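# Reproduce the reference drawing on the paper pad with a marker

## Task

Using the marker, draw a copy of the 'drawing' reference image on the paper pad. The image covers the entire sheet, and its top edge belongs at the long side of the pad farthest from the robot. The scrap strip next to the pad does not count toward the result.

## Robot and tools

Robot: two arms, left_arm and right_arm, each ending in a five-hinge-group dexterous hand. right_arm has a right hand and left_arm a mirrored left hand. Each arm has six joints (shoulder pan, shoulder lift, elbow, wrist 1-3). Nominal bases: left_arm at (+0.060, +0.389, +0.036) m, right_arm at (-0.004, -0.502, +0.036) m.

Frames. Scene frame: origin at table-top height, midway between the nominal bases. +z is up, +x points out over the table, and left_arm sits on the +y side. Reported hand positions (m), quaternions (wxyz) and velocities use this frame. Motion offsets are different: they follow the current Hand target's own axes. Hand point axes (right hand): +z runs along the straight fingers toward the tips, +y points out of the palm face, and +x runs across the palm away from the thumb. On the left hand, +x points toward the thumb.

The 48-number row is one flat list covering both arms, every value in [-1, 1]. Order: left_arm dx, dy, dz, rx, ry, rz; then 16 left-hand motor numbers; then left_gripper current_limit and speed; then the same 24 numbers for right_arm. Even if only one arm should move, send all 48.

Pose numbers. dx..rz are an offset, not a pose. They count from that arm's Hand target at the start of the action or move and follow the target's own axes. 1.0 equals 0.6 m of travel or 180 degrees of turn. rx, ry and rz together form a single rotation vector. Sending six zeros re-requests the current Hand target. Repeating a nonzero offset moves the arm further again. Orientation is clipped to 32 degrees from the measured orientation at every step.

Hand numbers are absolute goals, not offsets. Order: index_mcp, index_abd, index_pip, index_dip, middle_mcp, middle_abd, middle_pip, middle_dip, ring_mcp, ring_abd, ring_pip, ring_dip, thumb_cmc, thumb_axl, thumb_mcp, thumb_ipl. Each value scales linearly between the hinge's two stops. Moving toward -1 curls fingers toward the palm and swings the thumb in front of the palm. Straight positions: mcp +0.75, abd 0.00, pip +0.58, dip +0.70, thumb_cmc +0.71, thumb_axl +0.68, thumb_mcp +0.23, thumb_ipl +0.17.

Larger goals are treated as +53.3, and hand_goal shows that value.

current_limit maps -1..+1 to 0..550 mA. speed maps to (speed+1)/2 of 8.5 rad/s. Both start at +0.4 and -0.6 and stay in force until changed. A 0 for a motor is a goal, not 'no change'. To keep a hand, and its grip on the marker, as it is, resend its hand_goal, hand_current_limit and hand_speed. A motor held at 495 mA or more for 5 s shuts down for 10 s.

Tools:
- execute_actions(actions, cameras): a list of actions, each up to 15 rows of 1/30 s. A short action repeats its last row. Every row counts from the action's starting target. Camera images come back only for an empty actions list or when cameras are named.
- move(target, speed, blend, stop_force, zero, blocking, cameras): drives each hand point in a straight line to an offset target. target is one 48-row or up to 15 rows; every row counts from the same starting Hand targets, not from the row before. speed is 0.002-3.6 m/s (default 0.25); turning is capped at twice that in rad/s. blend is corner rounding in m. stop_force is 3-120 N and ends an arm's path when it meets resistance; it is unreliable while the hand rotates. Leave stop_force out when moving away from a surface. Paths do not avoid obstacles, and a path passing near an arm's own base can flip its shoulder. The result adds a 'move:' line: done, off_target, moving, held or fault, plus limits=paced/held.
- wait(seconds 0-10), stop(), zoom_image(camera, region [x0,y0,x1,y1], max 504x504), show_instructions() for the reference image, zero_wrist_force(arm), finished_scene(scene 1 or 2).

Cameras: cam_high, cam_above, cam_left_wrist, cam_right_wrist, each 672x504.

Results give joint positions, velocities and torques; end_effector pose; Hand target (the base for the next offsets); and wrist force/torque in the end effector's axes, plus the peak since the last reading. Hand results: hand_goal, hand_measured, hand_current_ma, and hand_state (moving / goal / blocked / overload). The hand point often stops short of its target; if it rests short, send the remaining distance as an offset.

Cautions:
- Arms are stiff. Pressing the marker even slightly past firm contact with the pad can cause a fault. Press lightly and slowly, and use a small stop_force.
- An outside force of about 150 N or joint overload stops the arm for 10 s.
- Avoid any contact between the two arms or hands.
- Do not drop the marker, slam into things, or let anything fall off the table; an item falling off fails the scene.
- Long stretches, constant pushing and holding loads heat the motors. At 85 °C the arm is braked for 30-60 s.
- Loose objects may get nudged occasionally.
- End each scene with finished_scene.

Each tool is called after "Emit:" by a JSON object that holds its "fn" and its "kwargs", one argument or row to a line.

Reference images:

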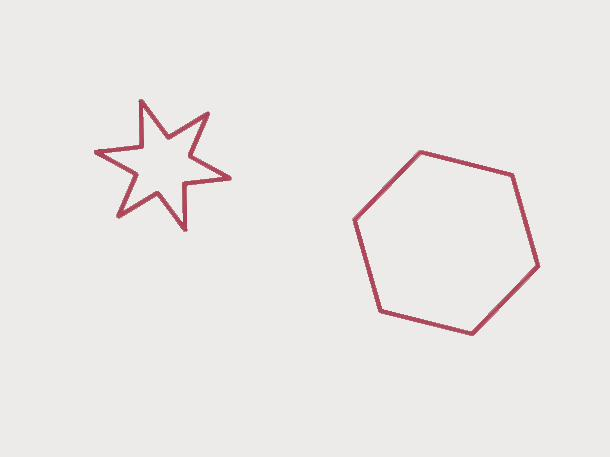

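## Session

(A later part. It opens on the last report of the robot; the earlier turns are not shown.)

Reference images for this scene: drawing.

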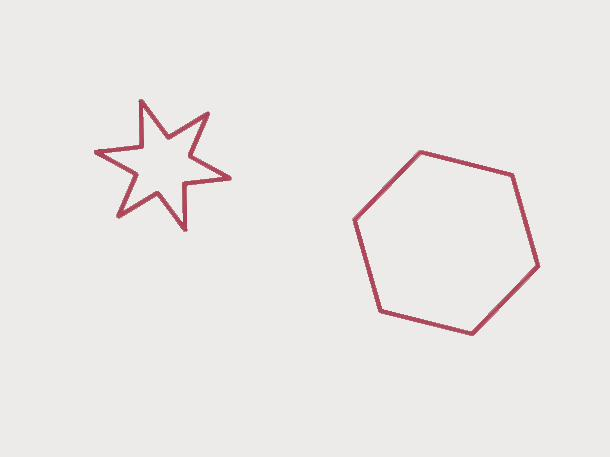

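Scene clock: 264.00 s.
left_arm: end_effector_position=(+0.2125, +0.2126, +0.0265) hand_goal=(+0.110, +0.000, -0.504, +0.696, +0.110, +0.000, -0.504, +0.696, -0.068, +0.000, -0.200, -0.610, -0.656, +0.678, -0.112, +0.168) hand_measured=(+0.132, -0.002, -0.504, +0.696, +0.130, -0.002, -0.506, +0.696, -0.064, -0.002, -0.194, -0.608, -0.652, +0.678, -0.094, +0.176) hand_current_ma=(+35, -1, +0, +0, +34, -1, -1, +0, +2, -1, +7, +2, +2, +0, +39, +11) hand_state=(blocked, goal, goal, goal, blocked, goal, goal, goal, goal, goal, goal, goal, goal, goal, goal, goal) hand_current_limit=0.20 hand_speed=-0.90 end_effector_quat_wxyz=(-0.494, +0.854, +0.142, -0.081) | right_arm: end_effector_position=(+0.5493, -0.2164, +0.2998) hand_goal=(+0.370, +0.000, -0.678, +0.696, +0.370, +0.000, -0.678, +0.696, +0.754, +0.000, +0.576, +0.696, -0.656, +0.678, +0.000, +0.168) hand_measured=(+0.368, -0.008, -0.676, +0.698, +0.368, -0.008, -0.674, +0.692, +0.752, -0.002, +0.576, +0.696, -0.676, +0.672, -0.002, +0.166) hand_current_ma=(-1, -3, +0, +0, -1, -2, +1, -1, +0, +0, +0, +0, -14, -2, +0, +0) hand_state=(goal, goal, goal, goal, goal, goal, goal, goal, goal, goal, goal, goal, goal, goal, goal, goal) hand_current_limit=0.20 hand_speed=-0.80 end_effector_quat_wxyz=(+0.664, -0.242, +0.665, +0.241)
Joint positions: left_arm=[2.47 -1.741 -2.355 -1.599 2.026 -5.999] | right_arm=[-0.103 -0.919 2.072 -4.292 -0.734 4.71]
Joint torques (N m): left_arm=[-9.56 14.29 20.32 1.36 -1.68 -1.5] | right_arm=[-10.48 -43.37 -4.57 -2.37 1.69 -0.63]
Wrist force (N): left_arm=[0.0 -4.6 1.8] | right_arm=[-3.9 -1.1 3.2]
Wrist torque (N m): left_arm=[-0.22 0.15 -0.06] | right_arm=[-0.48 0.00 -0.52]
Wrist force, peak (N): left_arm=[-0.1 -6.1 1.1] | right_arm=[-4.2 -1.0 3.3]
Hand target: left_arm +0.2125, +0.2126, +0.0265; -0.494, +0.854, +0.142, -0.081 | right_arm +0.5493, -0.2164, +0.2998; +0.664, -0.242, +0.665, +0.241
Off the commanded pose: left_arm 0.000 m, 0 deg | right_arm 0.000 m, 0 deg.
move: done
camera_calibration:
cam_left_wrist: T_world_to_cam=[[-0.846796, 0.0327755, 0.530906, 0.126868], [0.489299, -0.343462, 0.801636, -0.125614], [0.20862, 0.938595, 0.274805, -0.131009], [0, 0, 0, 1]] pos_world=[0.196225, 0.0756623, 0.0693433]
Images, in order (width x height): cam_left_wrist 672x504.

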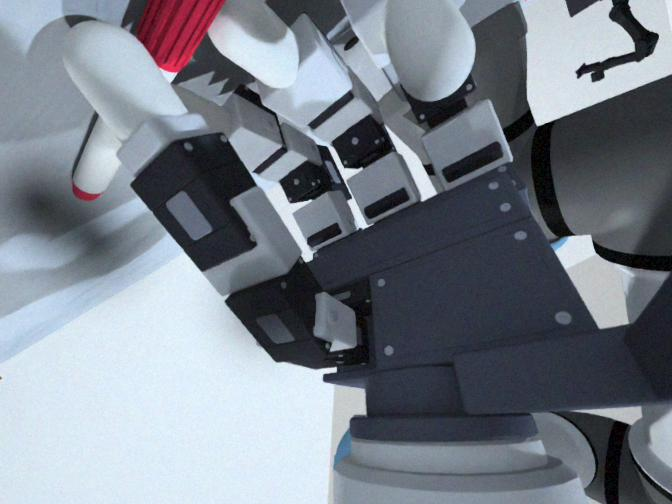

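Emit:
{"fn": "move", "kwargs": {
  "target": [
    [0,0,0,0,0,0,0.07,0,-0.52,0.68,0.07,0,-0.52,0.68,-0.068,0,-0.2,-0.61,-0.657,0.678,-0.2,0.12,0.2,-0.92,0,0,0,0,0,0,0.37,0,-0.679,0.696,0.37,0,-0.679,0.696,0.754,0,0.576,0.696,-0.656,0.678,0,0.168,0.2,-0.8],
    [0,0,0,0,0,0,0.02,0,-0.545,0.67,0.02,0,-0.545,0.67,-0.068,0,-0.2,-0.61,-0.657,0.678,-0.28,0.08,0.2,-0.92,0,0,0,0,0,0,0.37,0,-0.679,0.696,0.37,0,-0.679,0.696,0.754,0,0.576,0.696,-0.656,0.678,0,0.168,0.2,-0.8]
  ],
  "speed": 0.03,
  "cameras": ["cam_left_wrist"]
}}

Emit:
{"fn": "zoom_image", "kwargs": {
  "camera": "cam_left_wrist",
  "region": [0, 0, 360, 240]
}}

Scene clock: 266.00 s.
left_arm: end_effector_position=(+0.2125, +0.2126, +0.0265) hand_goal=(+0.020, +0.000, -0.544, +0.670, +0.020, +0.000, -0.544, +0.670, -0.068, +0.000, -0.200, -0.610, -0.656, +0.678, -0.280, +0.080) hand_measured=(+0.122, -0.002, -0.506, +0.688, +0.116, -0.002, -0.506, +0.690, -0.064, -0.002, -0.194, -0.608, -0.652, +0.678, -0.092, +0.164) hand_current_ma=(+330, -1, +77, +28, +310, -1, +76, +29, +2, -1, +7, +2, +3, +0, +330, +330) hand_state=(blocked, goal, blocked, goal, blocked, goal, blocked, goal, goal, goal, goal, goal, goal, goal, blocked, blocked) hand_current_limit=0.20 hand_speed=-0.92 end_effector_quat_wxyz=(-0.494, +0.854, +0.142, -0.081) | right_arm: end_effector_position=(+0.5493, -0.2164, +0.2998) hand_goal=(+0.370, +0.000, -0.678, +0.696, +0.370, +0.000, -0.678, +0.696, +0.754, +0.000, +0.576, +0.696, -0.656, +0.678, +0.000, +0.168) hand_measured=(+0.368, -0.008, -0.676, +0.698, +0.368, -0.008, -0.674, +0.692, +0.752, -0.002, +0.576, +0.696, -0.676, +0.672, -0.002, +0.166) hand_current_ma=(-1, -3, +0, +0, -1, -2, +1, -1, +0, +0, +0, +0, -14, -2, +0, +0) hand_state=(goal, goal, goal, goal, goal, goal, goal, goal, goal, goal, goal, goal, goal, goal, goal, goal) hand_current_limit=0.20 hand_speed=-0.80 end_effector_quat_wxyz=(+0.664, -0.242, +0.665, +0.241)
Joint positions: left_arm=[2.47 -1.741 -2.355 -1.599 2.026 -5.999] | right_arm=[-0.103 -0.919 2.072 -4.292 -0.734 4.71]
Joint torques (N m): left_arm=[-8.48 14.5 19.92 1.29 -1.12 -0.84] | right_arm=[-11.04 -44.89 -5.28 -2.26 1.44 -0.7]
Wrist force (N): left_arm=[-0.1 -3.5 1.9] | right_arm=[-3.7 -1.1 3.1]
Wrist torque (N m): left_arm=[-0.18 0.15 -0.07] | right_arm=[-0.46 -0.01 -0.50]
Wrist force, peak (N): left_arm=[-0.2 -5.8 1.4] | right_arm=[-4.0 -0.8 3.3]
Hand target: left_arm +0.2125, +0.2126, +0.0265; -0.494, +0.854, +0.142, -0.081 | right_arm +0.5493, -0.2164, +0.2998; +0.664, -0.242, +0.665, +0.241
Off the commanded pose: left_arm 0.000 m, 0 deg | right_arm 0.000 m, 0 deg.
move: done
camera_calibration:
cam_left_wrist: T_world_to_cam=[[-0.846796, 0.0327755, 0.530906, 0.126868], [0.489299, -0.343462, 0.801636, -0.125614], [0.20862, 0.938595, 0.274805, -0.131009], [0, 0, 0, 1]] pos_world=[0.196225, 0.0756623, 0.0693433]
Images, in order (width x height): cam_left_wrist 672x504.

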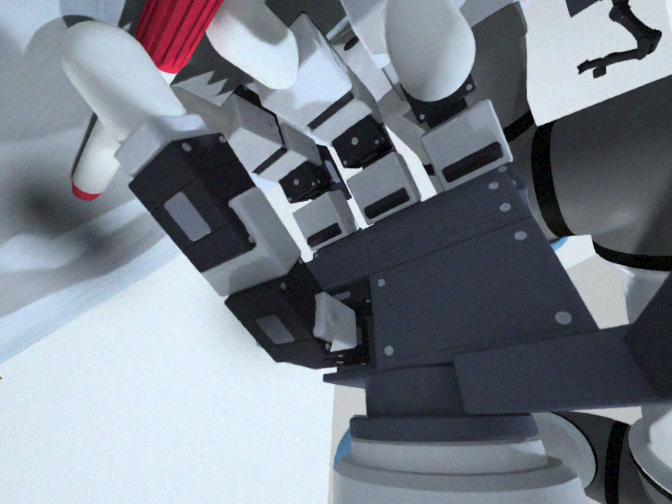

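Scaled by 1.400.

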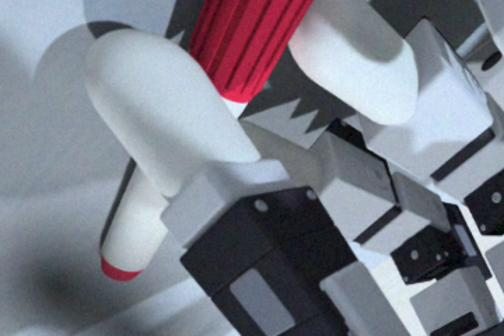

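Emit:
{"fn": "move", "kwargs": {
  "target": [
    [0,-0.0433,-0.025,0,0,0,0.02,0,-0.545,0.67,0.02,0,-0.545,0.67,-0.068,0,-0.2,-0.61,-0.657,0.678,-0.28,0.08,0.2,-0.92,0,0,0,0,0,0,0.37,0,-0.679,0.696,0.37,0,-0.679,0.696,0.754,0,0.576,0.696,-0.656,0.678,0,0.168,0.2,-0.8],
    [0,-0.1878,-0.1081,0,0,0,0.02,0,-0.545,0.67,0.02,0,-0.545,0.67,-0.068,0,-0.2,-0.61,-0.657,0.678,-0.28,0.08,0.2,-0.92,0,0,0,0,0,0,0.37,0,-0.679,0.696,0.37,0,-0.679,0.696,0.754,0,0.576,0.696,-0.656,0.678,0,0.168,0.2,-0.8]
  ],
  "speed": [0.04,0.15],
  "blend": 0.01,
  "cameras": ["cam_left_wrist","cam_high"]
}}

Emit:
{"fn": "zoom_image", "kwargs": {
  "camera": "cam_left_wrist",
  "region": [0, 0, 360, 240]
}}

Scene clock: 271.97 s.
left_arm: end_effector_position=(+0.2124, +0.2126, +0.1563) hand_goal=(+0.020, +0.000, -0.544, +0.670, +0.020, +0.000, -0.544, +0.670, -0.068, +0.000, -0.200, -0.610, -0.656, +0.678, -0.280, +0.080) hand_measured=(+0.122, -0.002, -0.506, +0.688, +0.112, -0.002, -0.506, +0.690, -0.064, -0.002, -0.194, -0.608, -0.652, +0.678, -0.090, +0.164) hand_current_ma=(+330, -1, +77, +28, +290, -1, +76, +29, +2, -1, +6, +2, +4, +0, +330, +330) hand_state=(blocked, goal, blocked, goal, blocked, goal, blocked, goal, goal, goal, goal, goal, goal, goal, blocked, blocked) hand_current_limit=0.20 hand_speed=-0.92 end_effector_quat_wxyz=(-0.494, +0.854, +0.142, -0.081) | right_arm: end_effector_position=(+0.5493, -0.2164, +0.2998) hand_goal=(+0.370, +0.000, -0.678, +0.696, +0.370, +0.000, -0.678, +0.696, +0.754, +0.000, +0.576, +0.696, -0.656, +0.678, +0.000, +0.168) hand_measured=(+0.368, -0.008, -0.676, +0.698, +0.368, -0.008, -0.674, +0.692, +0.752, -0.002, +0.576, +0.696, -0.676, +0.672, -0.002, +0.166) hand_current_ma=(-1, -3, +0, +0, -1, -2, +1, -1, +0, +0, +0, +0, -14, -2, +0, +0) hand_state=(goal, goal, goal, goal, goal, goal, goal, goal, goal, goal, goal, goal, goal, goal, goal, goal) hand_current_limit=0.20 hand_speed=-0.80 end_effector_quat_wxyz=(+0.664, -0.242, +0.665, +0.241)
Joint positions: left_arm=[2.47 -1.471 -2.188 -2.035 2.025 -5.999] | right_arm=[-0.103 -0.919 2.072 -4.292 -0.734 4.71]
Joint torques (N m): left_arm=[-9.27 23.72 28.35 -1.04 -1.83 -1.79] | right_arm=[-11 -43.95 -4.12 -2.13 1.67 -0.74]
Wrist force (N): left_arm=[0.1 -3.4 1.6] | right_arm=[-4.0 -0.9 3.1]
Wrist torque (N m): left_arm=[-0.12 0.10 -0.03] | right_arm=[-0.44 0.00 -0.51]
Wrist force, peak (N): left_arm=[0.3 -3.9 1.9] | right_arm=[-4.0 -0.9 3.4]
Hand target: left_arm +0.2124, +0.2126, +0.1565; -0.494, +0.854, +0.142, -0.081 | right_arm +0.5493, -0.2164, +0.2998; +0.664, -0.242, +0.665, +0.241
Off the commanded pose: left_arm 0.000 m, 0 deg | right_arm 0.000 m, 0 deg.
move: done
camera_calibration:
cam_left_wrist: T_world_to_cam=[[-0.846816, 0.0326976, 0.53088, 0.057887], [0.489306, -0.343416, 0.801652, -0.229625], [0.208525, 0.938614, 0.274811, -0.166642], [0, 0, 0, 1]] pos_world=[0.196126, 0.0756626, 0.199143]
Images, in order (width x height): cam_high 672x504, cam_left_wrist 672x504.

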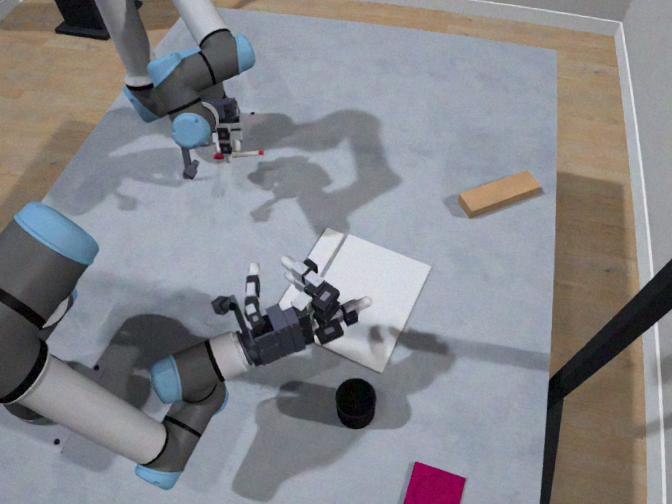

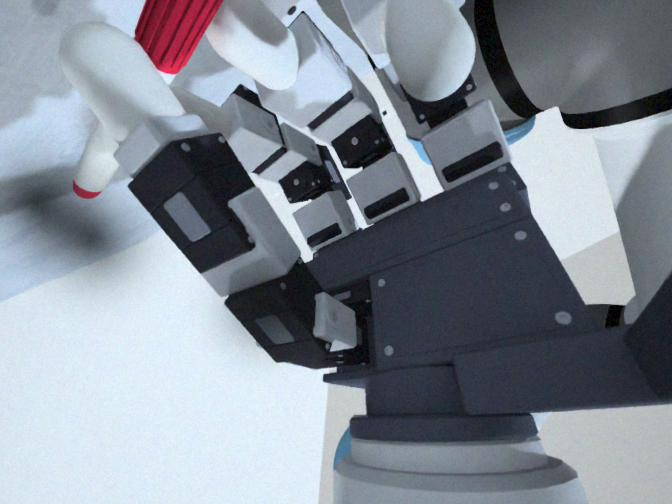

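Scaled by 1.400.

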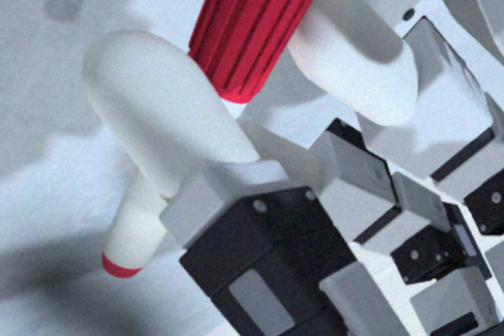

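Emit:
{"fn": "move", "kwargs": {
  "target": [0.3342,0.2447,-0.4693,-0.5016,0.581,-0.0064,0.02,0,-0.545,0.67,0.02,0,-0.545,0.67,-0.068,0,-0.2,-0.61,-0.657,0.678,-0.28,0.08,0.2,-0.92,0,0,0,0,0,0,0.37,0,-0.679,0.696,0.37,0,-0.679,0.696,0.754,0,0.576,0.696,-0.656,0.678,0,0.168,0.2,-0.8],
  "speed": 0.2,
  "cameras": ["all"]
}}

Emit:
{"fn": "zoom_image", "kwargs": {
  "camera": "cam_above",
  "region": [160, 300, 400, 500]
}}

Scene clock: 279.33 s.
left_arm: end_effector_position=(+0.4953, -0.0153, +0.1692) hand_goal=(+0.020, +0.000, -0.544, +0.670, +0.020, +0.000, -0.544, +0.670, -0.068, +0.000, -0.200, -0.610, -0.656, +0.678, -0.280, +0.080) hand_measured=(+0.118, -0.002, -0.506, +0.688, +0.110, -0.004, -0.506, +0.690, -0.066, -0.002, -0.198, -0.608, -0.652, +0.678, -0.088, +0.162) hand_current_ma=(+316, -1, +76, +28, +279, -2, +76, +29, +2, -1, +2, +2, +4, +1, +330, +330) hand_state=(blocked, goal, blocked, goal, blocked, goal, blocked, goal, goal, goal, goal, goal, goal, goal, blocked, blocked) hand_current_limit=0.20 hand_speed=-0.92 end_effector_quat_wxyz=(+0.220, +0.686, -0.234, +0.652) | right_arm: end_effector_position=(+0.5493, -0.2164, +0.2998) hand_goal=(+0.370, +0.000, -0.678, +0.696, +0.370, +0.000, -0.678, +0.696, +0.754, +0.000, +0.576, +0.696, -0.656, +0.678, +0.000, +0.168) hand_measured=(+0.368, -0.008, -0.676, +0.698, +0.368, -0.008, -0.674, +0.692, +0.752, -0.002, +0.576, +0.696, -0.676, +0.672, -0.002, +0.166) hand_current_ma=(-1, -3, +0, +0, -1, -2, +1, -1, +0, +0, +0, +0, -14, -2, +0, +0) hand_state=(goal, goal, goal, goal, goal, goal, goal, goal, goal, goal, goal, goal, goal, goal, goal, goal) hand_current_limit=0.20 hand_speed=-0.80 end_effector_quat_wxyz=(+0.664, -0.242, +0.665, +0.241)
Joint positions: left_arm=[2.984 -2.505 -2.235 1.541 1.115 -4.685] | right_arm=[-0.103 -0.919 2.072 -4.292 -0.734 4.71]
Joint torques (N m): left_arm=[-0.05 37.31 3.76 1.78 -0.38 -0.33] | right_arm=[-10.43 -43.32 -5.04 -2.2 1.47 -0.52]
Wrist force (N): left_arm=[2.3 0.7 2.5] | right_arm=[-3.8 -0.6 3.1]
Wrist torque (N m): left_arm=[0.06 -0.03 0.30] | right_arm=[-0.41 -0.03 -0.48]
Wrist force, peak (N): left_arm=[0.8 -2.5 5.8] | right_arm=[-4.1 -0.9 3.4]
Hand target: left_arm +0.4953, -0.0153, +0.1692; +0.220, +0.686, -0.234, +0.652 (not the last commanded pose) | right_arm +0.5493, -0.2164, +0.2998; +0.664, -0.242, +0.665, +0.241
Off the commanded pose: left_arm 0.012 m, 4 deg | right_arm 0.000 m, 0 deg.
FORCE FAULT: contact force on the left arm reached its limit, and that arm stopped. The contact can be on any part of that arm, not only on its tool. That arm's remaining commands of this call were not run. That arm is still stopped at the end of this call. That arm stays stopped for about 10 more seconds. Until then a move that you send moves the other arm only, and its call returns only when the move has ended. Once the stop has ended, the next robot result says so. If the stop ends while you think or write, that arm runs what you send next, counted from a new Hand target: where the arm stands when the stop ends. While its stop runs, that arm, its gripper or tool too, takes no new command. Until it ends, the stop uses up actions while you think or wait. An arm that is not stopped still takes commands.
move: fault (left_arm)
camera_calibration:
cam_left_wrist: T_world_to_cam=[[0.339923, 0.513495, -0.787893, -0.0591711], [-0.358569, 0.845261, 0.396185, 0.0501313], [0.869414, 0.147841, 0.471447, -0.388022], [0, 0, 0, 1]] pos_world=[0.375441, 0.0453756, 0.11645]
cam_right_wrist: T_world_to_cam=[[-0.380492, 0.502639, 0.77626, 0.117777], [-0.32439, -0.858603, 0.396954, -0.187682], [0.866024, -0.100773, 0.489742, -0.523451], [0, 0, 0, 1]] pos_world=[0.437252, -0.273094, 0.239432]

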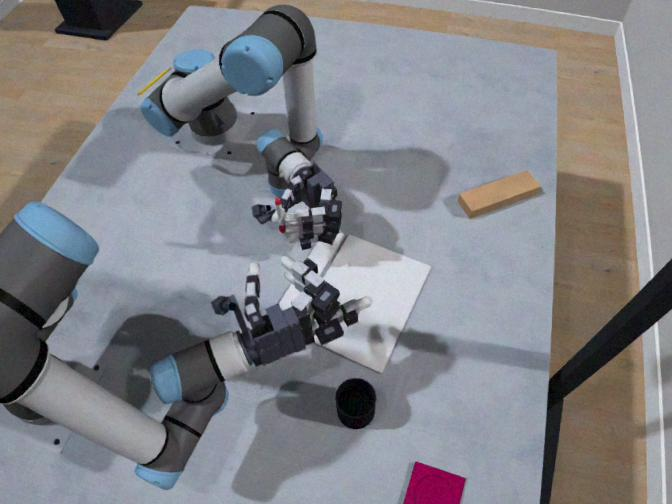

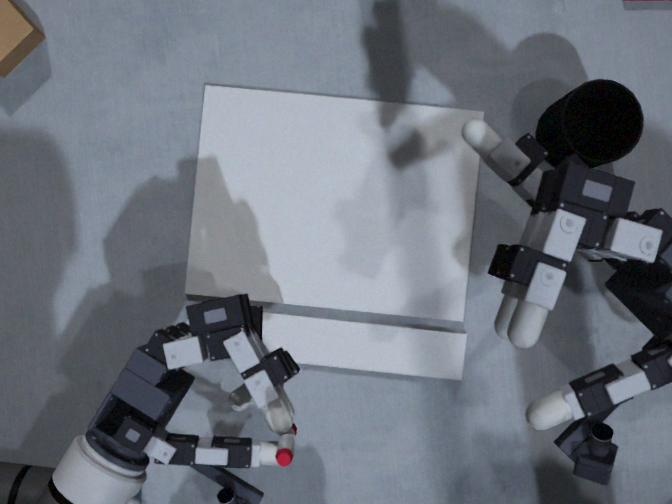

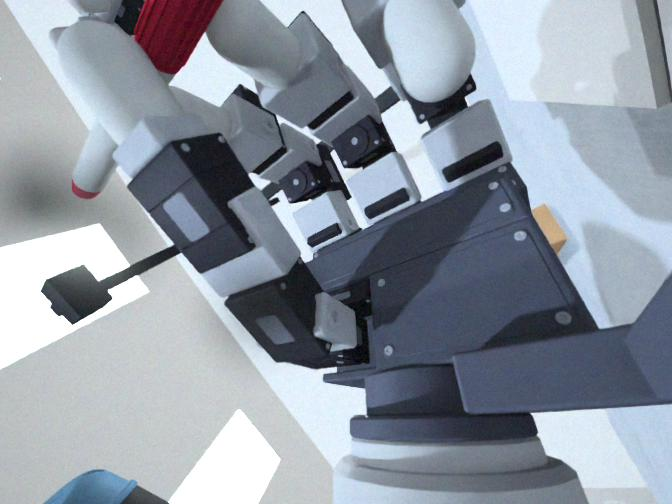

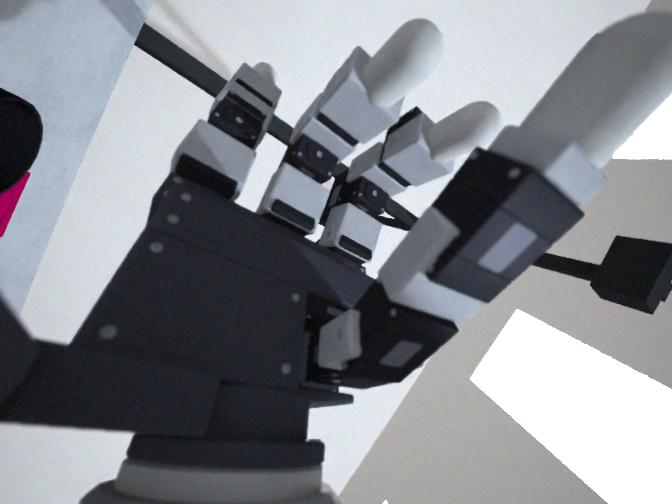

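Scaled by 2.100.

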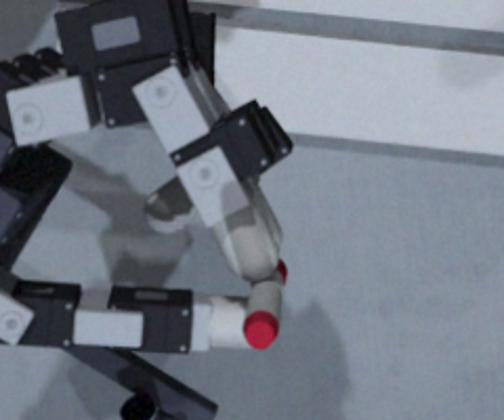

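Emit:
{"fn": "wait", "kwargs": {
  "seconds": 9,
  "cameras": ["cam_high","cam_left_wrist"]
}}

Scene clock: 290.70 s.
left_arm: end_effector_position=(+0.4953, -0.0153, +0.1692) hand_goal=(+0.020, +0.000, -0.544, +0.670, +0.020, +0.000, -0.544, +0.670, -0.068, +0.000, -0.200, -0.610, -0.656, +0.678, -0.280, +0.080) hand_measured=(+0.118, -0.002, -0.506, +0.688, +0.110, -0.004, -0.506, +0.690, -0.066, -0.002, -0.198, -0.608, -0.652, +0.678, -0.088, +0.162) hand_current_ma=(+316, -1, +76, +28, +279, -2, +76, +29, +2, -1, +2, +2, +4, +1, +330, +330) hand_state=(blocked, goal, blocked, goal, blocked, goal, blocked, goal, goal, goal, goal, goal, goal, goal, blocked, blocked) hand_current_limit=0.20 hand_speed=-0.92 end_effector_quat_wxyz=(+0.220, +0.686, -0.234, +0.652) | right_arm: end_effector_position=(+0.5493, -0.2164, +0.2998) hand_goal=(+0.370, +0.000, -0.678, +0.696, +0.370, +0.000, -0.678, +0.696, +0.754, +0.000, +0.576, +0.696, -0.656, +0.678, +0.000, +0.168) hand_measured=(+0.368, -0.008, -0.676, +0.698, +0.368, -0.008, -0.674, +0.692, +0.752, -0.002, +0.576, +0.696, -0.676, +0.672, -0.002, +0.166) hand_current_ma=(-1, -3, +0, +0, -1, -2, +1, -1, +0, +0, +0, +0, -14, -2, +0, +0) hand_state=(goal, goal, goal, goal, goal, goal, goal, goal, goal, goal, goal, goal, goal, goal, goal, goal) hand_current_limit=0.20 hand_speed=-0.80 end_effector_quat_wxyz=(+0.664, -0.242, +0.665, +0.241)
Joint positions: left_arm=[2.984 -2.505 -2.235 1.541 1.115 -4.685] | right_arm=[-0.103 -0.919 2.072 -4.292 -0.734 4.71]
Joint torques (N m): left_arm=[0.05 38.37 3.72 1.95 -0.44 -0.43] | right_arm=[-12.18 -43.47 -5.46 -1.75 1.44 -0.6]
Wrist force (N): left_arm=[2.5 0.6 2.6] | right_arm=[-3.6 -1.0 3.1]
Wrist torque (N m): left_arm=[0.03 -0.07 0.32] | right_arm=[-0.44 -0.03 -0.49]
Wrist force, peak (N): left_arm=[2.6 0.5 2.8] | right_arm=[-4.2 -0.8 3.3]
Hand target: left_arm +0.4953, -0.0153, +0.1692; +0.220, +0.686, -0.234, +0.652 (not the last commanded pose) | right_arm +0.5493, -0.2164, +0.2998; +0.664, -0.242, +0.665, +0.241
Off the commanded pose: left_arm 0.012 m, 4 deg | right_arm 0.000 m, 0 deg.
FORCE FAULT, CONTINUED: the left arm's stop, for the force fault that an earlier result reported, is over. The rest of the stop counts as 20 of the actions that you can send in this scene. That arm's target is now where it stood when the stop ended, not its last command. That arm accepts commands again.
wait: 9.00 s; at rest from the start
camera_calibration:
cam_left_wrist: T_world_to_cam=[[0.339923, 0.513495, -0.787893, -0.0591711], [-0.358569, 0.845261, 0.396185, 0.0501313], [0.869414, 0.147841, 0.471447, -0.388022], [0, 0, 0, 1]] pos_world=[0.375441, 0.0453756, 0.11645]
Images, in order (width x height): cam_high 672x504, cam_left_wrist 672x504.

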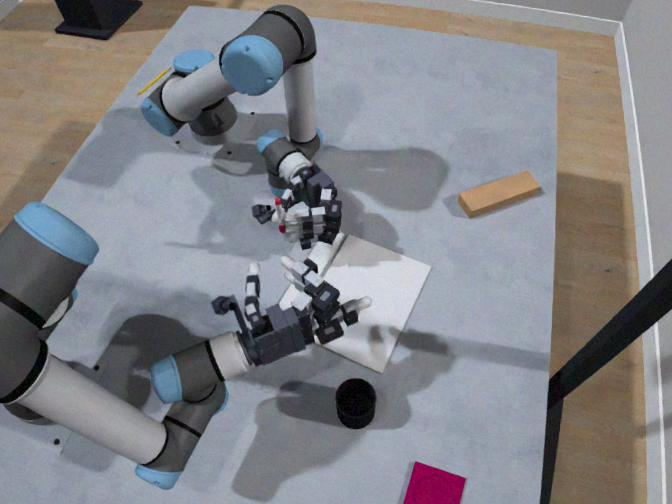

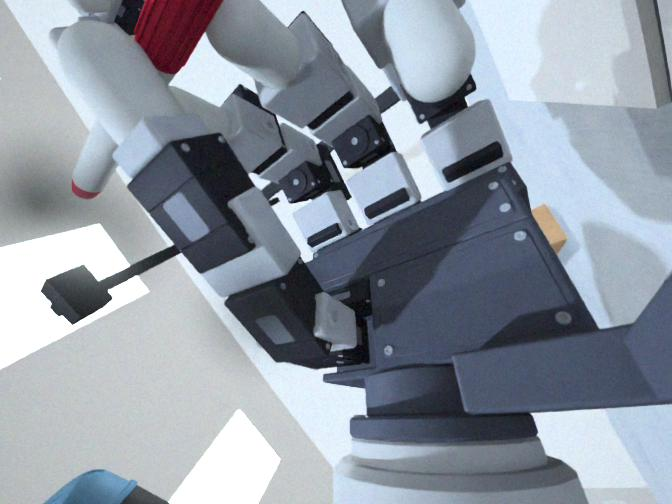

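Emit:
{"fn": "move", "kwargs": {
  "target": [0.0523,0.0007,0.0173,-0.0139,0.0165,-0.0005,0.02,0,-0.545,0.67,0.02,0,-0.545,0.67,-0.068,0,-0.2,-0.61,-0.657,0.678,-0.28,0.08,0.2,-0.92,0,0,0,0,0,0,0.37,0,-0.679,0.696,0.37,0,-0.679,0.696,0.754,0,0.576,0.696,-0.656,0.678,0,0.168,0.2,-0.8],
  "speed": 0.05,
  "cameras": ["cam_above","cam_left_wrist"]
}}

Emit:
{"fn": "zoom_image", "kwargs": {
  "camera": "cam_above",
  "region": [160, 300, 400, 500]
}}

Emit:
{"fn": "zoom_image", "kwargs": {
  "camera": "cam_left_wrist",
  "region": [0, 0, 360, 240]
}}

Scene clock: 299.80 s.
left_arm: end_effector_position=(+0.5045, -0.0230, +0.1998) hand_goal=(+0.020, +0.000, -0.544, +0.670, +0.020, +0.000, -0.544, +0.670, -0.068, +0.000, -0.200, -0.610, -0.656, +0.678, -0.280, +0.080) hand_measured=(+0.118, -0.002, -0.506, +0.688, +0.110, -0.004, -0.506, +0.690, -0.066, -0.002, -0.198, -0.608, -0.652, +0.678, -0.088, +0.162) hand_current_ma=(+316, -1, +76, +28, +279, -2, +76, +29, +2, -1, +2, +2, +4, +1, +330, +330) hand_state=(blocked, goal, blocked, goal, blocked, goal, blocked, goal, goal, goal, goal, goal, goal, goal, blocked, blocked) hand_current_limit=0.20 hand_speed=-0.92 end_effector_quat_wxyz=(+0.242, +0.665, -0.242, +0.664) | right_arm: end_effector_position=(+0.5493, -0.2164, +0.2998) hand_goal=(+0.370, +0.000, -0.678, +0.696, +0.370, +0.000, -0.678, +0.696, +0.754, +0.000, +0.576, +0.696, -0.656, +0.678, +0.000, +0.168) hand_measured=(+0.368, -0.008, -0.676, +0.698, +0.368, -0.008, -0.674, +0.692, +0.752, -0.002, +0.576, +0.696, -0.676, +0.672, -0.002, +0.166) hand_current_ma=(-1, -3, +0, +0, -1, -2, +1, -1, +0, +0, +0, +0, -14, -2, +0, +0) hand_state=(goal, goal, goal, goal, goal, goal, goal, goal, goal, goal, goal, goal, goal, goal, goal, goal) hand_current_limit=0.20 hand_speed=-0.80 end_effector_quat_wxyz=(+0.664, -0.242, +0.665, +0.241)
Joint positions: left_arm=[2.987 -2.453 -2.19 1.501 1.068 -4.713] | right_arm=[-0.103 -0.919 2.072 -4.292 -0.734 4.71]
Joint torques (N m): left_arm=[8.93 45.27 10.37 0.2 -2.31 -1.78] | right_arm=[-11.23 -44.07 -4.16 -1.74 1.82 -0.39]
Wrist force (N): left_arm=[2.5 0.4 2.9] | right_arm=[-4.1 -1.1 3.4]
Wrist torque (N m): left_arm=[-0.02 -0.06 0.42] | right_arm=[-0.48 0.01 -0.53]
Wrist force, peak (N): left_arm=[2.7 0.5 2.9] | right_arm=[-4.1 -1.1 3.4]
Hand target: left_arm +0.5045, -0.0230, +0.2000; +0.242, +0.664, -0.242, +0.664 | right_arm +0.5493, -0.2164, +0.2998; +0.664, -0.242, +0.665, +0.241
Off the commanded pose: left_arm 0.000 m, 0 deg | right_arm 0.000 m, 0 deg.
move: done
camera_calibration:
cam_left_wrist: T_world_to_cam=[[0.3916, 0.470599, -0.790688, -0.0607941], [-0.335779, 0.873143, 0.353375, 0.0454129], [0.856681, 0.127115, 0.49994, -0.408963], [0, 0, 0, 1]] pos_world=[0.389406, 0.040943, 0.14034]
Images, in order (width x height): cam_above 672x504, cam_left_wrist 672x504.

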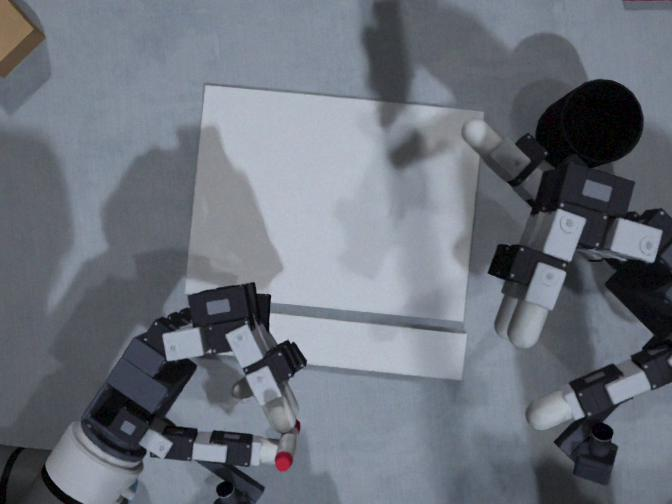

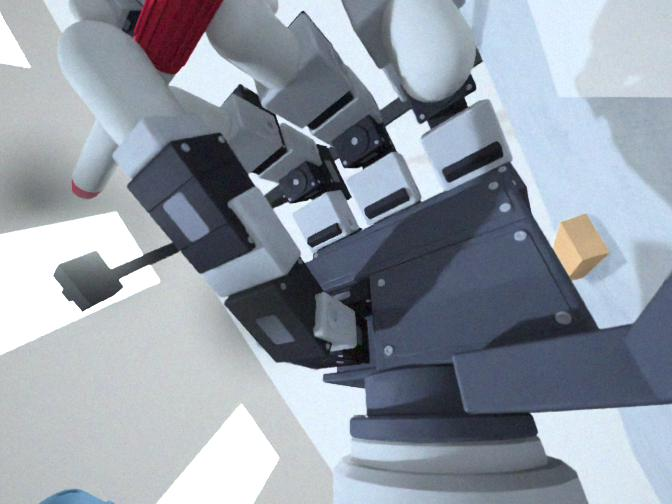

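Scaled by 2.100.

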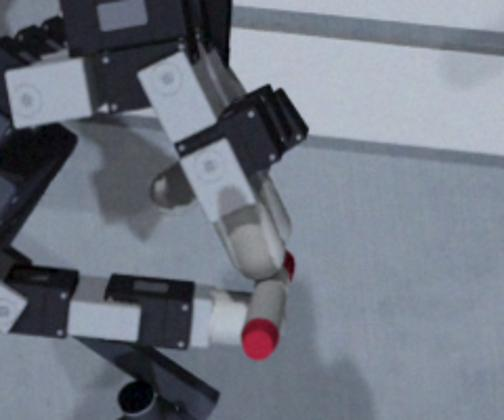

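Scaled by 1.400.

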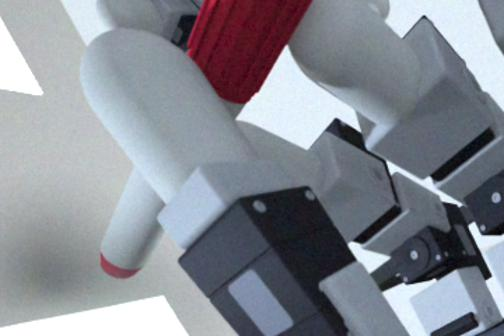

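Emit:
{"fn": "move", "kwargs": {
  "target": [
    [0,0,0,0,0,0,0.02,0,-0.545,0.67,0.02,0,-0.545,0.67,-0.068,0,-0.2,-0.61,-0.657,0.678,-0.28,0.08,0.2,-0.92,-0.167,-0.0115,-0.0733,0,0,-0.5,0.754,0,-0.153,-0.754,0.754,0,-0.153,-0.754,0.754,0,-0.153,-0.754,-0.656,0.678,0.225,0.168,0.2,-0.7],
    [0,0,0,0,0,0,0.02,0,-0.545,0.67,0.02,0,-0.545,0.67,-0.068,0,-0.2,-0.61,-0.657,0.678,-0.28,0.08,0.2,-0.92,-0.167,0.0482,-0.0668,0,-0.1733,-0.9849,0.754,0,-0.153,-0.754,0.754,0,-0.153,-0.754,0.754,0,-0.153,-0.754,-0.656,0.678,0.225,0.168,0.2,-0.7]
  ],
  "speed": 0.3,
  "blend": 0.02,
  "cameras": ["cam_above","cam_high","cam_right_wrist"]
}}

Scene clock: 314.47 s.
left_arm: end_effector_position=(+0.5045, -0.0230, +0.2000) hand_goal=(+0.020, +0.000, -0.544, +0.670, +0.020, +0.000, -0.544, +0.670, -0.068, +0.000, -0.200, -0.610, -0.656, +0.678, -0.280, +0.080) hand_measured=(+0.118, -0.002, -0.506, +0.688, +0.110, -0.004, -0.506, +0.690, -0.066, -0.002, -0.198, -0.608, -0.652, +0.678, -0.088, +0.162) hand_current_ma=(+316, -1, +76, +28, +279, -2, +76, +29, +2, -1, +2, +2, +4, +1, +330, +330) hand_state=(blocked, goal, blocked, goal, blocked, goal, blocked, goal, goal, goal, goal, goal, goal, goal, blocked, blocked) hand_current_limit=0.20 hand_speed=-0.92 end_effector_quat_wxyz=(+0.242, +0.664, -0.242, +0.664) | right_arm: end_effector_position=(+0.5001, -0.2197, +0.4001) hand_goal=(+0.754, +0.000, -0.152, -0.754, +0.754, +0.000, -0.152, -0.754, +0.754, +0.000, -0.152, -0.754, -0.656, +0.678, +0.226, +0.168) hand_measured=(+0.752, +0.000, -0.154, -0.752, +0.752, +0.000, -0.156, -0.750, +0.752, +0.000, -0.150, -0.752, -0.648, +0.676, +0.224, +0.166) hand_current_ma=(-1, +0, +0, +1, -1, +0, -1, +1, +0, +0, +0, +0, +3, +0, +0, +0) hand_state=(goal, goal, goal, goal, goal, goal, goal, goal, goal, goal, goal, goal, goal, goal, goal, goal) hand_current_limit=0.20 hand_speed=-0.70 end_effector_quat_wxyz=(-0.352, +0.613, +0.353, +0.612)
Joint positions: left_arm=[2.987 -2.453 -2.189 1.5 1.067 -4.713] | right_arm=[0.017 -1.439 2.296 -3.995 -0.506 1.568]
Joint torques (N m): left_arm=[9.26 44.13 11.26 0.33 -2.12 -2.06] | right_arm=[11.61 -30.02 -9.93 1.14 1.6 -2.07]
Wrist force (N): left_arm=[2.0 0.8 2.4] | right_arm=[4.1 -0.8 4.1]
Wrist torque (N m): left_arm=[0.07 -0.03 0.38] | right_arm=[-0.40 -0.14 0.51]
Wrist force, peak (N): left_arm=[2.7 0.0 2.9] | right_arm=[4.6 -2.0 4.0]
Hand target: left_arm +0.5045, -0.0230, +0.2000; +0.242, +0.664, -0.242, +0.664 | right_arm +0.5001, -0.2197, +0.4001; -0.352, +0.613, +0.353, +0.612
Off the commanded pose: left_arm 0.000 m, 0 deg | right_arm 0.000 m, 0 deg.
move: done
camera_calibration:
cam_right_wrist: T_world_to_cam=[[0.558064, -0.291882, -0.776769, 0.000336714], [-0.792222, -0.465914, -0.394092, 0.39039], [-0.246879, 0.835302, -0.491245, 0.624434], [0, 0, 0, 1]] pos_world=[0.463247, -0.339604, 0.460861]
Images, in order (width x height): cam_high 672x504, cam_above 672x504, cam_right_wrist 672x504.

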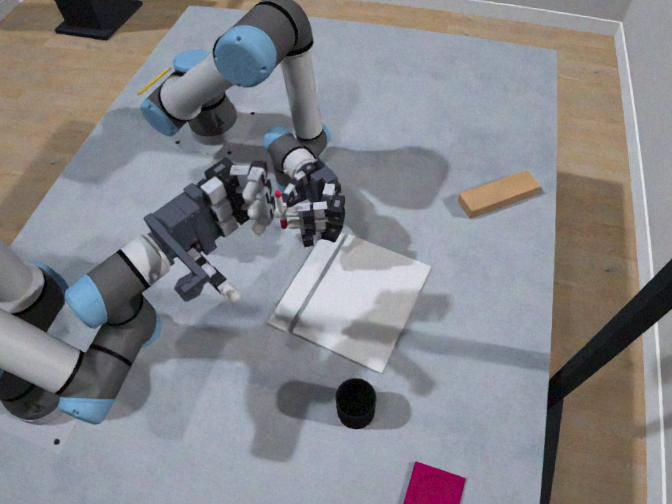

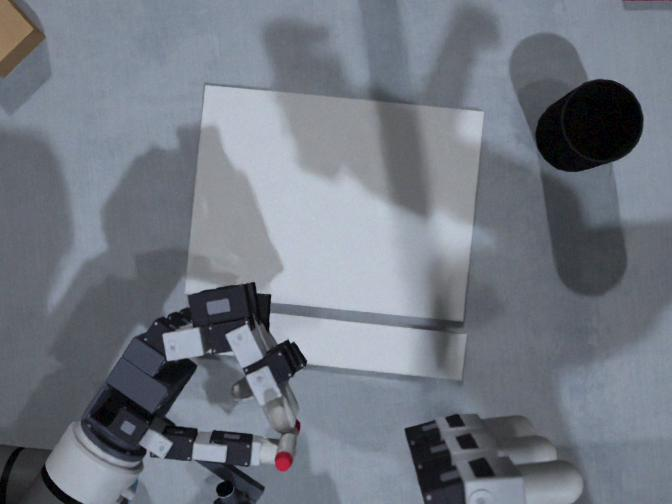

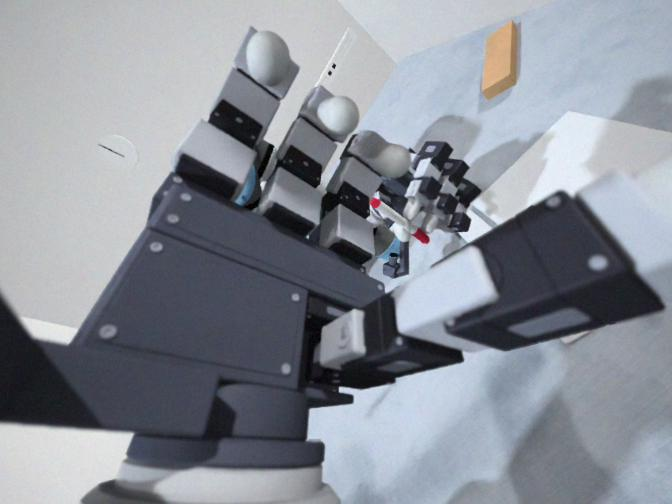

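Emit:
{"fn": "move", "kwargs": {
  "target": [0,0,0,0,0,0,0.02,0,-0.545,0.67,0.02,0,-0.545,0.67,-0.068,0,-0.2,-0.61,-0.657,0.678,-0.28,0.08,0.2,-0.92,-0.0417,-0.1336,0.2253,0,0,0,0.754,0,-0.153,-0.754,0.754,0,-0.153,-0.754,0.754,0,-0.153,-0.754,-0.656,0.678,0.225,0.168,0.2,-0.7],
  "speed": 0.2,
  "cameras": ["cam_above","cam_high","cam_right_wrist","cam_left_wrist"]
}}

Emit:
{"fn": "zoom_image", "kwargs": {
  "camera": "cam_above",
  "region": [160, 300, 400, 500]
}}

Emit:
{"fn": "zoom_image", "kwargs": {
  "camera": "cam_right_wrist",
  "region": [240, 60, 500, 320]
}}

Scene clock: 317.40 s.
left_arm: end_effector_position=(+0.5045, -0.0230, +0.2000) hand_goal=(+0.020, +0.000, -0.544, +0.670, +0.020, +0.000, -0.544, +0.670, -0.068, +0.000, -0.200, -0.610, -0.656, +0.678, -0.280, +0.080) hand_measured=(+0.118, -0.002, -0.506, +0.688, +0.110, -0.004, -0.506, +0.690, -0.066, -0.002, -0.198, -0.608, -0.652, +0.678, -0.088, +0.162) hand_current_ma=(+316, -1, +76, +28, +279, -2, +76, +29, +2, -1, +2, +2, +4, +1, +330, +330) hand_state=(blocked, goal, blocked, goal, blocked, goal, blocked, goal, goal, goal, goal, goal, goal, goal, blocked, blocked) hand_current_limit=0.20 hand_speed=-0.92 end_effector_quat_wxyz=(+0.242, +0.664, -0.242, +0.664) | right_arm: end_effector_position=(+0.4986, -0.0627, +0.3748) hand_goal=(+0.754, +0.000, -0.152, -0.754, +0.754, +0.000, -0.152, -0.754, +0.754, +0.000, -0.152, -0.754, -0.656, +0.678, +0.226, +0.168) hand_measured=(+0.752, +0.000, -0.154, -0.752, +0.752, +0.000, -0.156, -0.750, +0.752, +0.000, -0.150, -0.752, -0.648, +0.676, +0.224, +0.166) hand_current_ma=(+0, +0, +0, +1, +0, +0, -1, +1, +0, +0, +0, +0, +3, +0, +0, +0) hand_state=(goal, goal, goal, goal, goal, goal, goal, goal, goal, goal, goal, goal, goal, goal, goal, goal) hand_current_limit=0.20 hand_speed=-0.70 end_effector_quat_wxyz=(-0.352, +0.613, +0.353, +0.612)
Joint positions: left_arm=[2.987 -2.453 -2.189 1.5 1.067 -4.713] | right_arm=[0.452 -1.216 2.083 -4.006 -0.941 1.569]
Joint torques (N m): left_arm=[8.89 44.76 9.37 0.25 -2.04 -1.85] | right_arm=[11.11 -22.13 -21.53 0.7 -1.96 1.51]
Wrist force (N): left_arm=[2.4 0.3 2.5] | right_arm=[4.2 -0.7 3.8]
Wrist torque (N m): left_arm=[0.00 -0.09 0.43] | right_arm=[-0.37 -0.15 0.44]
Wrist force, peak (N): left_arm=[2.4 0.4 3.2] | right_arm=[4.3 -1.5 5.1]
Hand target: left_arm +0.5045, -0.0230, +0.2000; +0.242, +0.664, -0.242, +0.664 | right_arm +0.4986, -0.0626, +0.3748; -0.352, +0.613, +0.353, +0.612
Off the commanded pose: left_arm 0.000 m, 0 deg | right_arm 0.000 m, 0 deg.
move: done
camera_calibration:
cam_left_wrist: T_world_to_cam=[[0.391954, 0.470275, -0.790705, -0.0607994], [-0.335527, 0.873349, 0.353106, 0.0453054], [0.856618, 0.126902, 0.500102, -0.409138], [0, 0, 0, 1]] pos_world=[0.389506, 0.0409452, 0.140539]
cam_right_wrist: T_world_to_cam=[[0.558186, -0.291938, -0.77666, 0.0272337], [-0.792108, -0.466117, -0.39408, 0.452285], [-0.246968, 0.835169, -0.491427, 0.480588], [0, 0, 0, 1]] pos_world=[0.461747, -0.182604, 0.435562]

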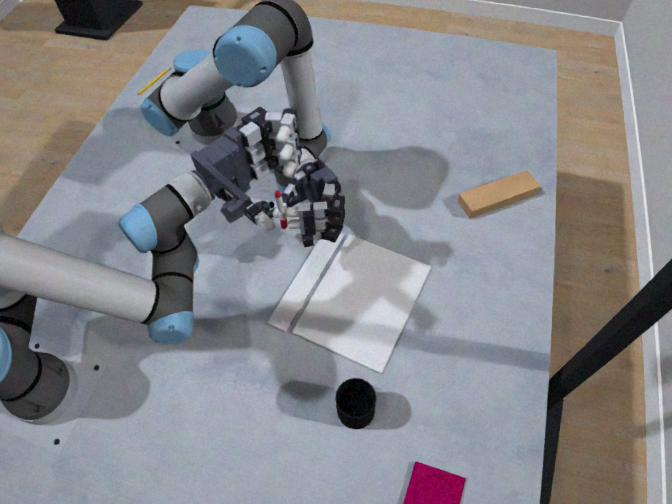

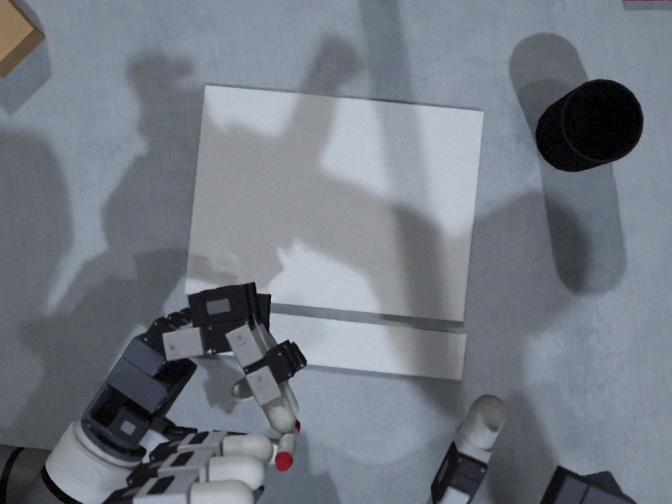

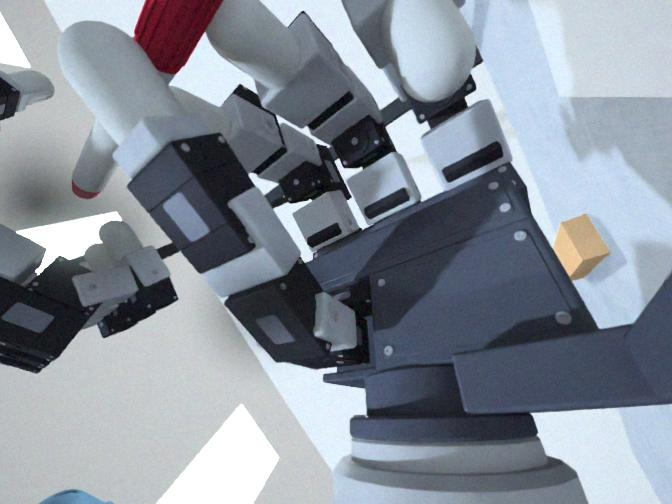

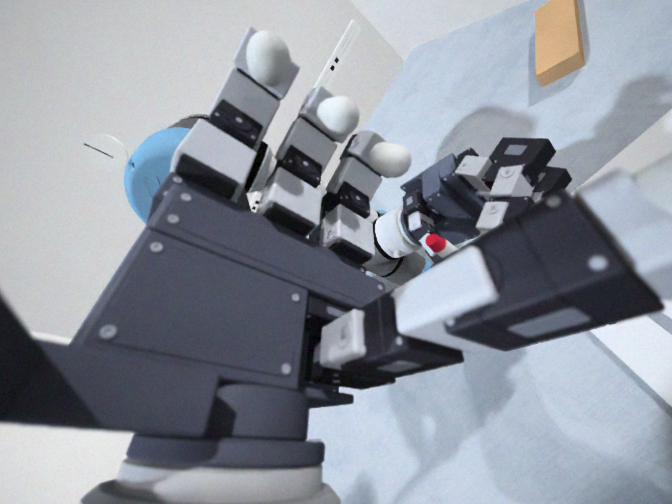

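Scaled by 2.100.

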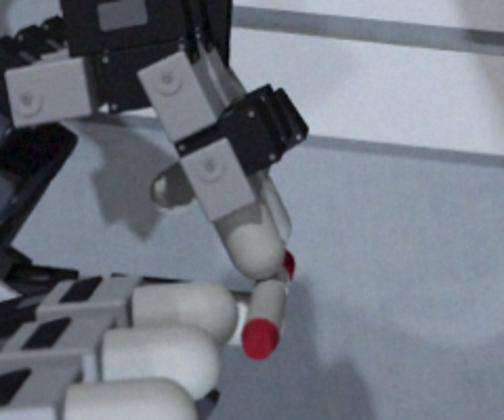

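Scaled by 1.938.

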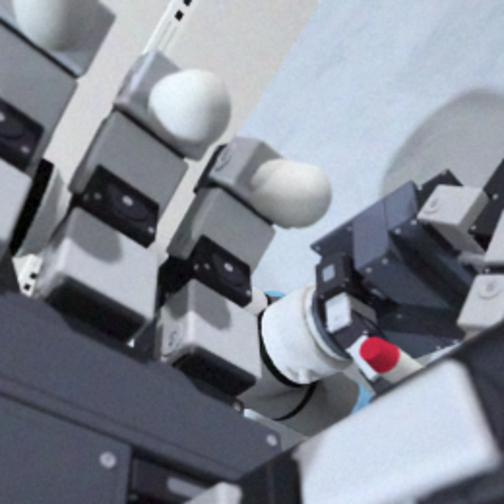

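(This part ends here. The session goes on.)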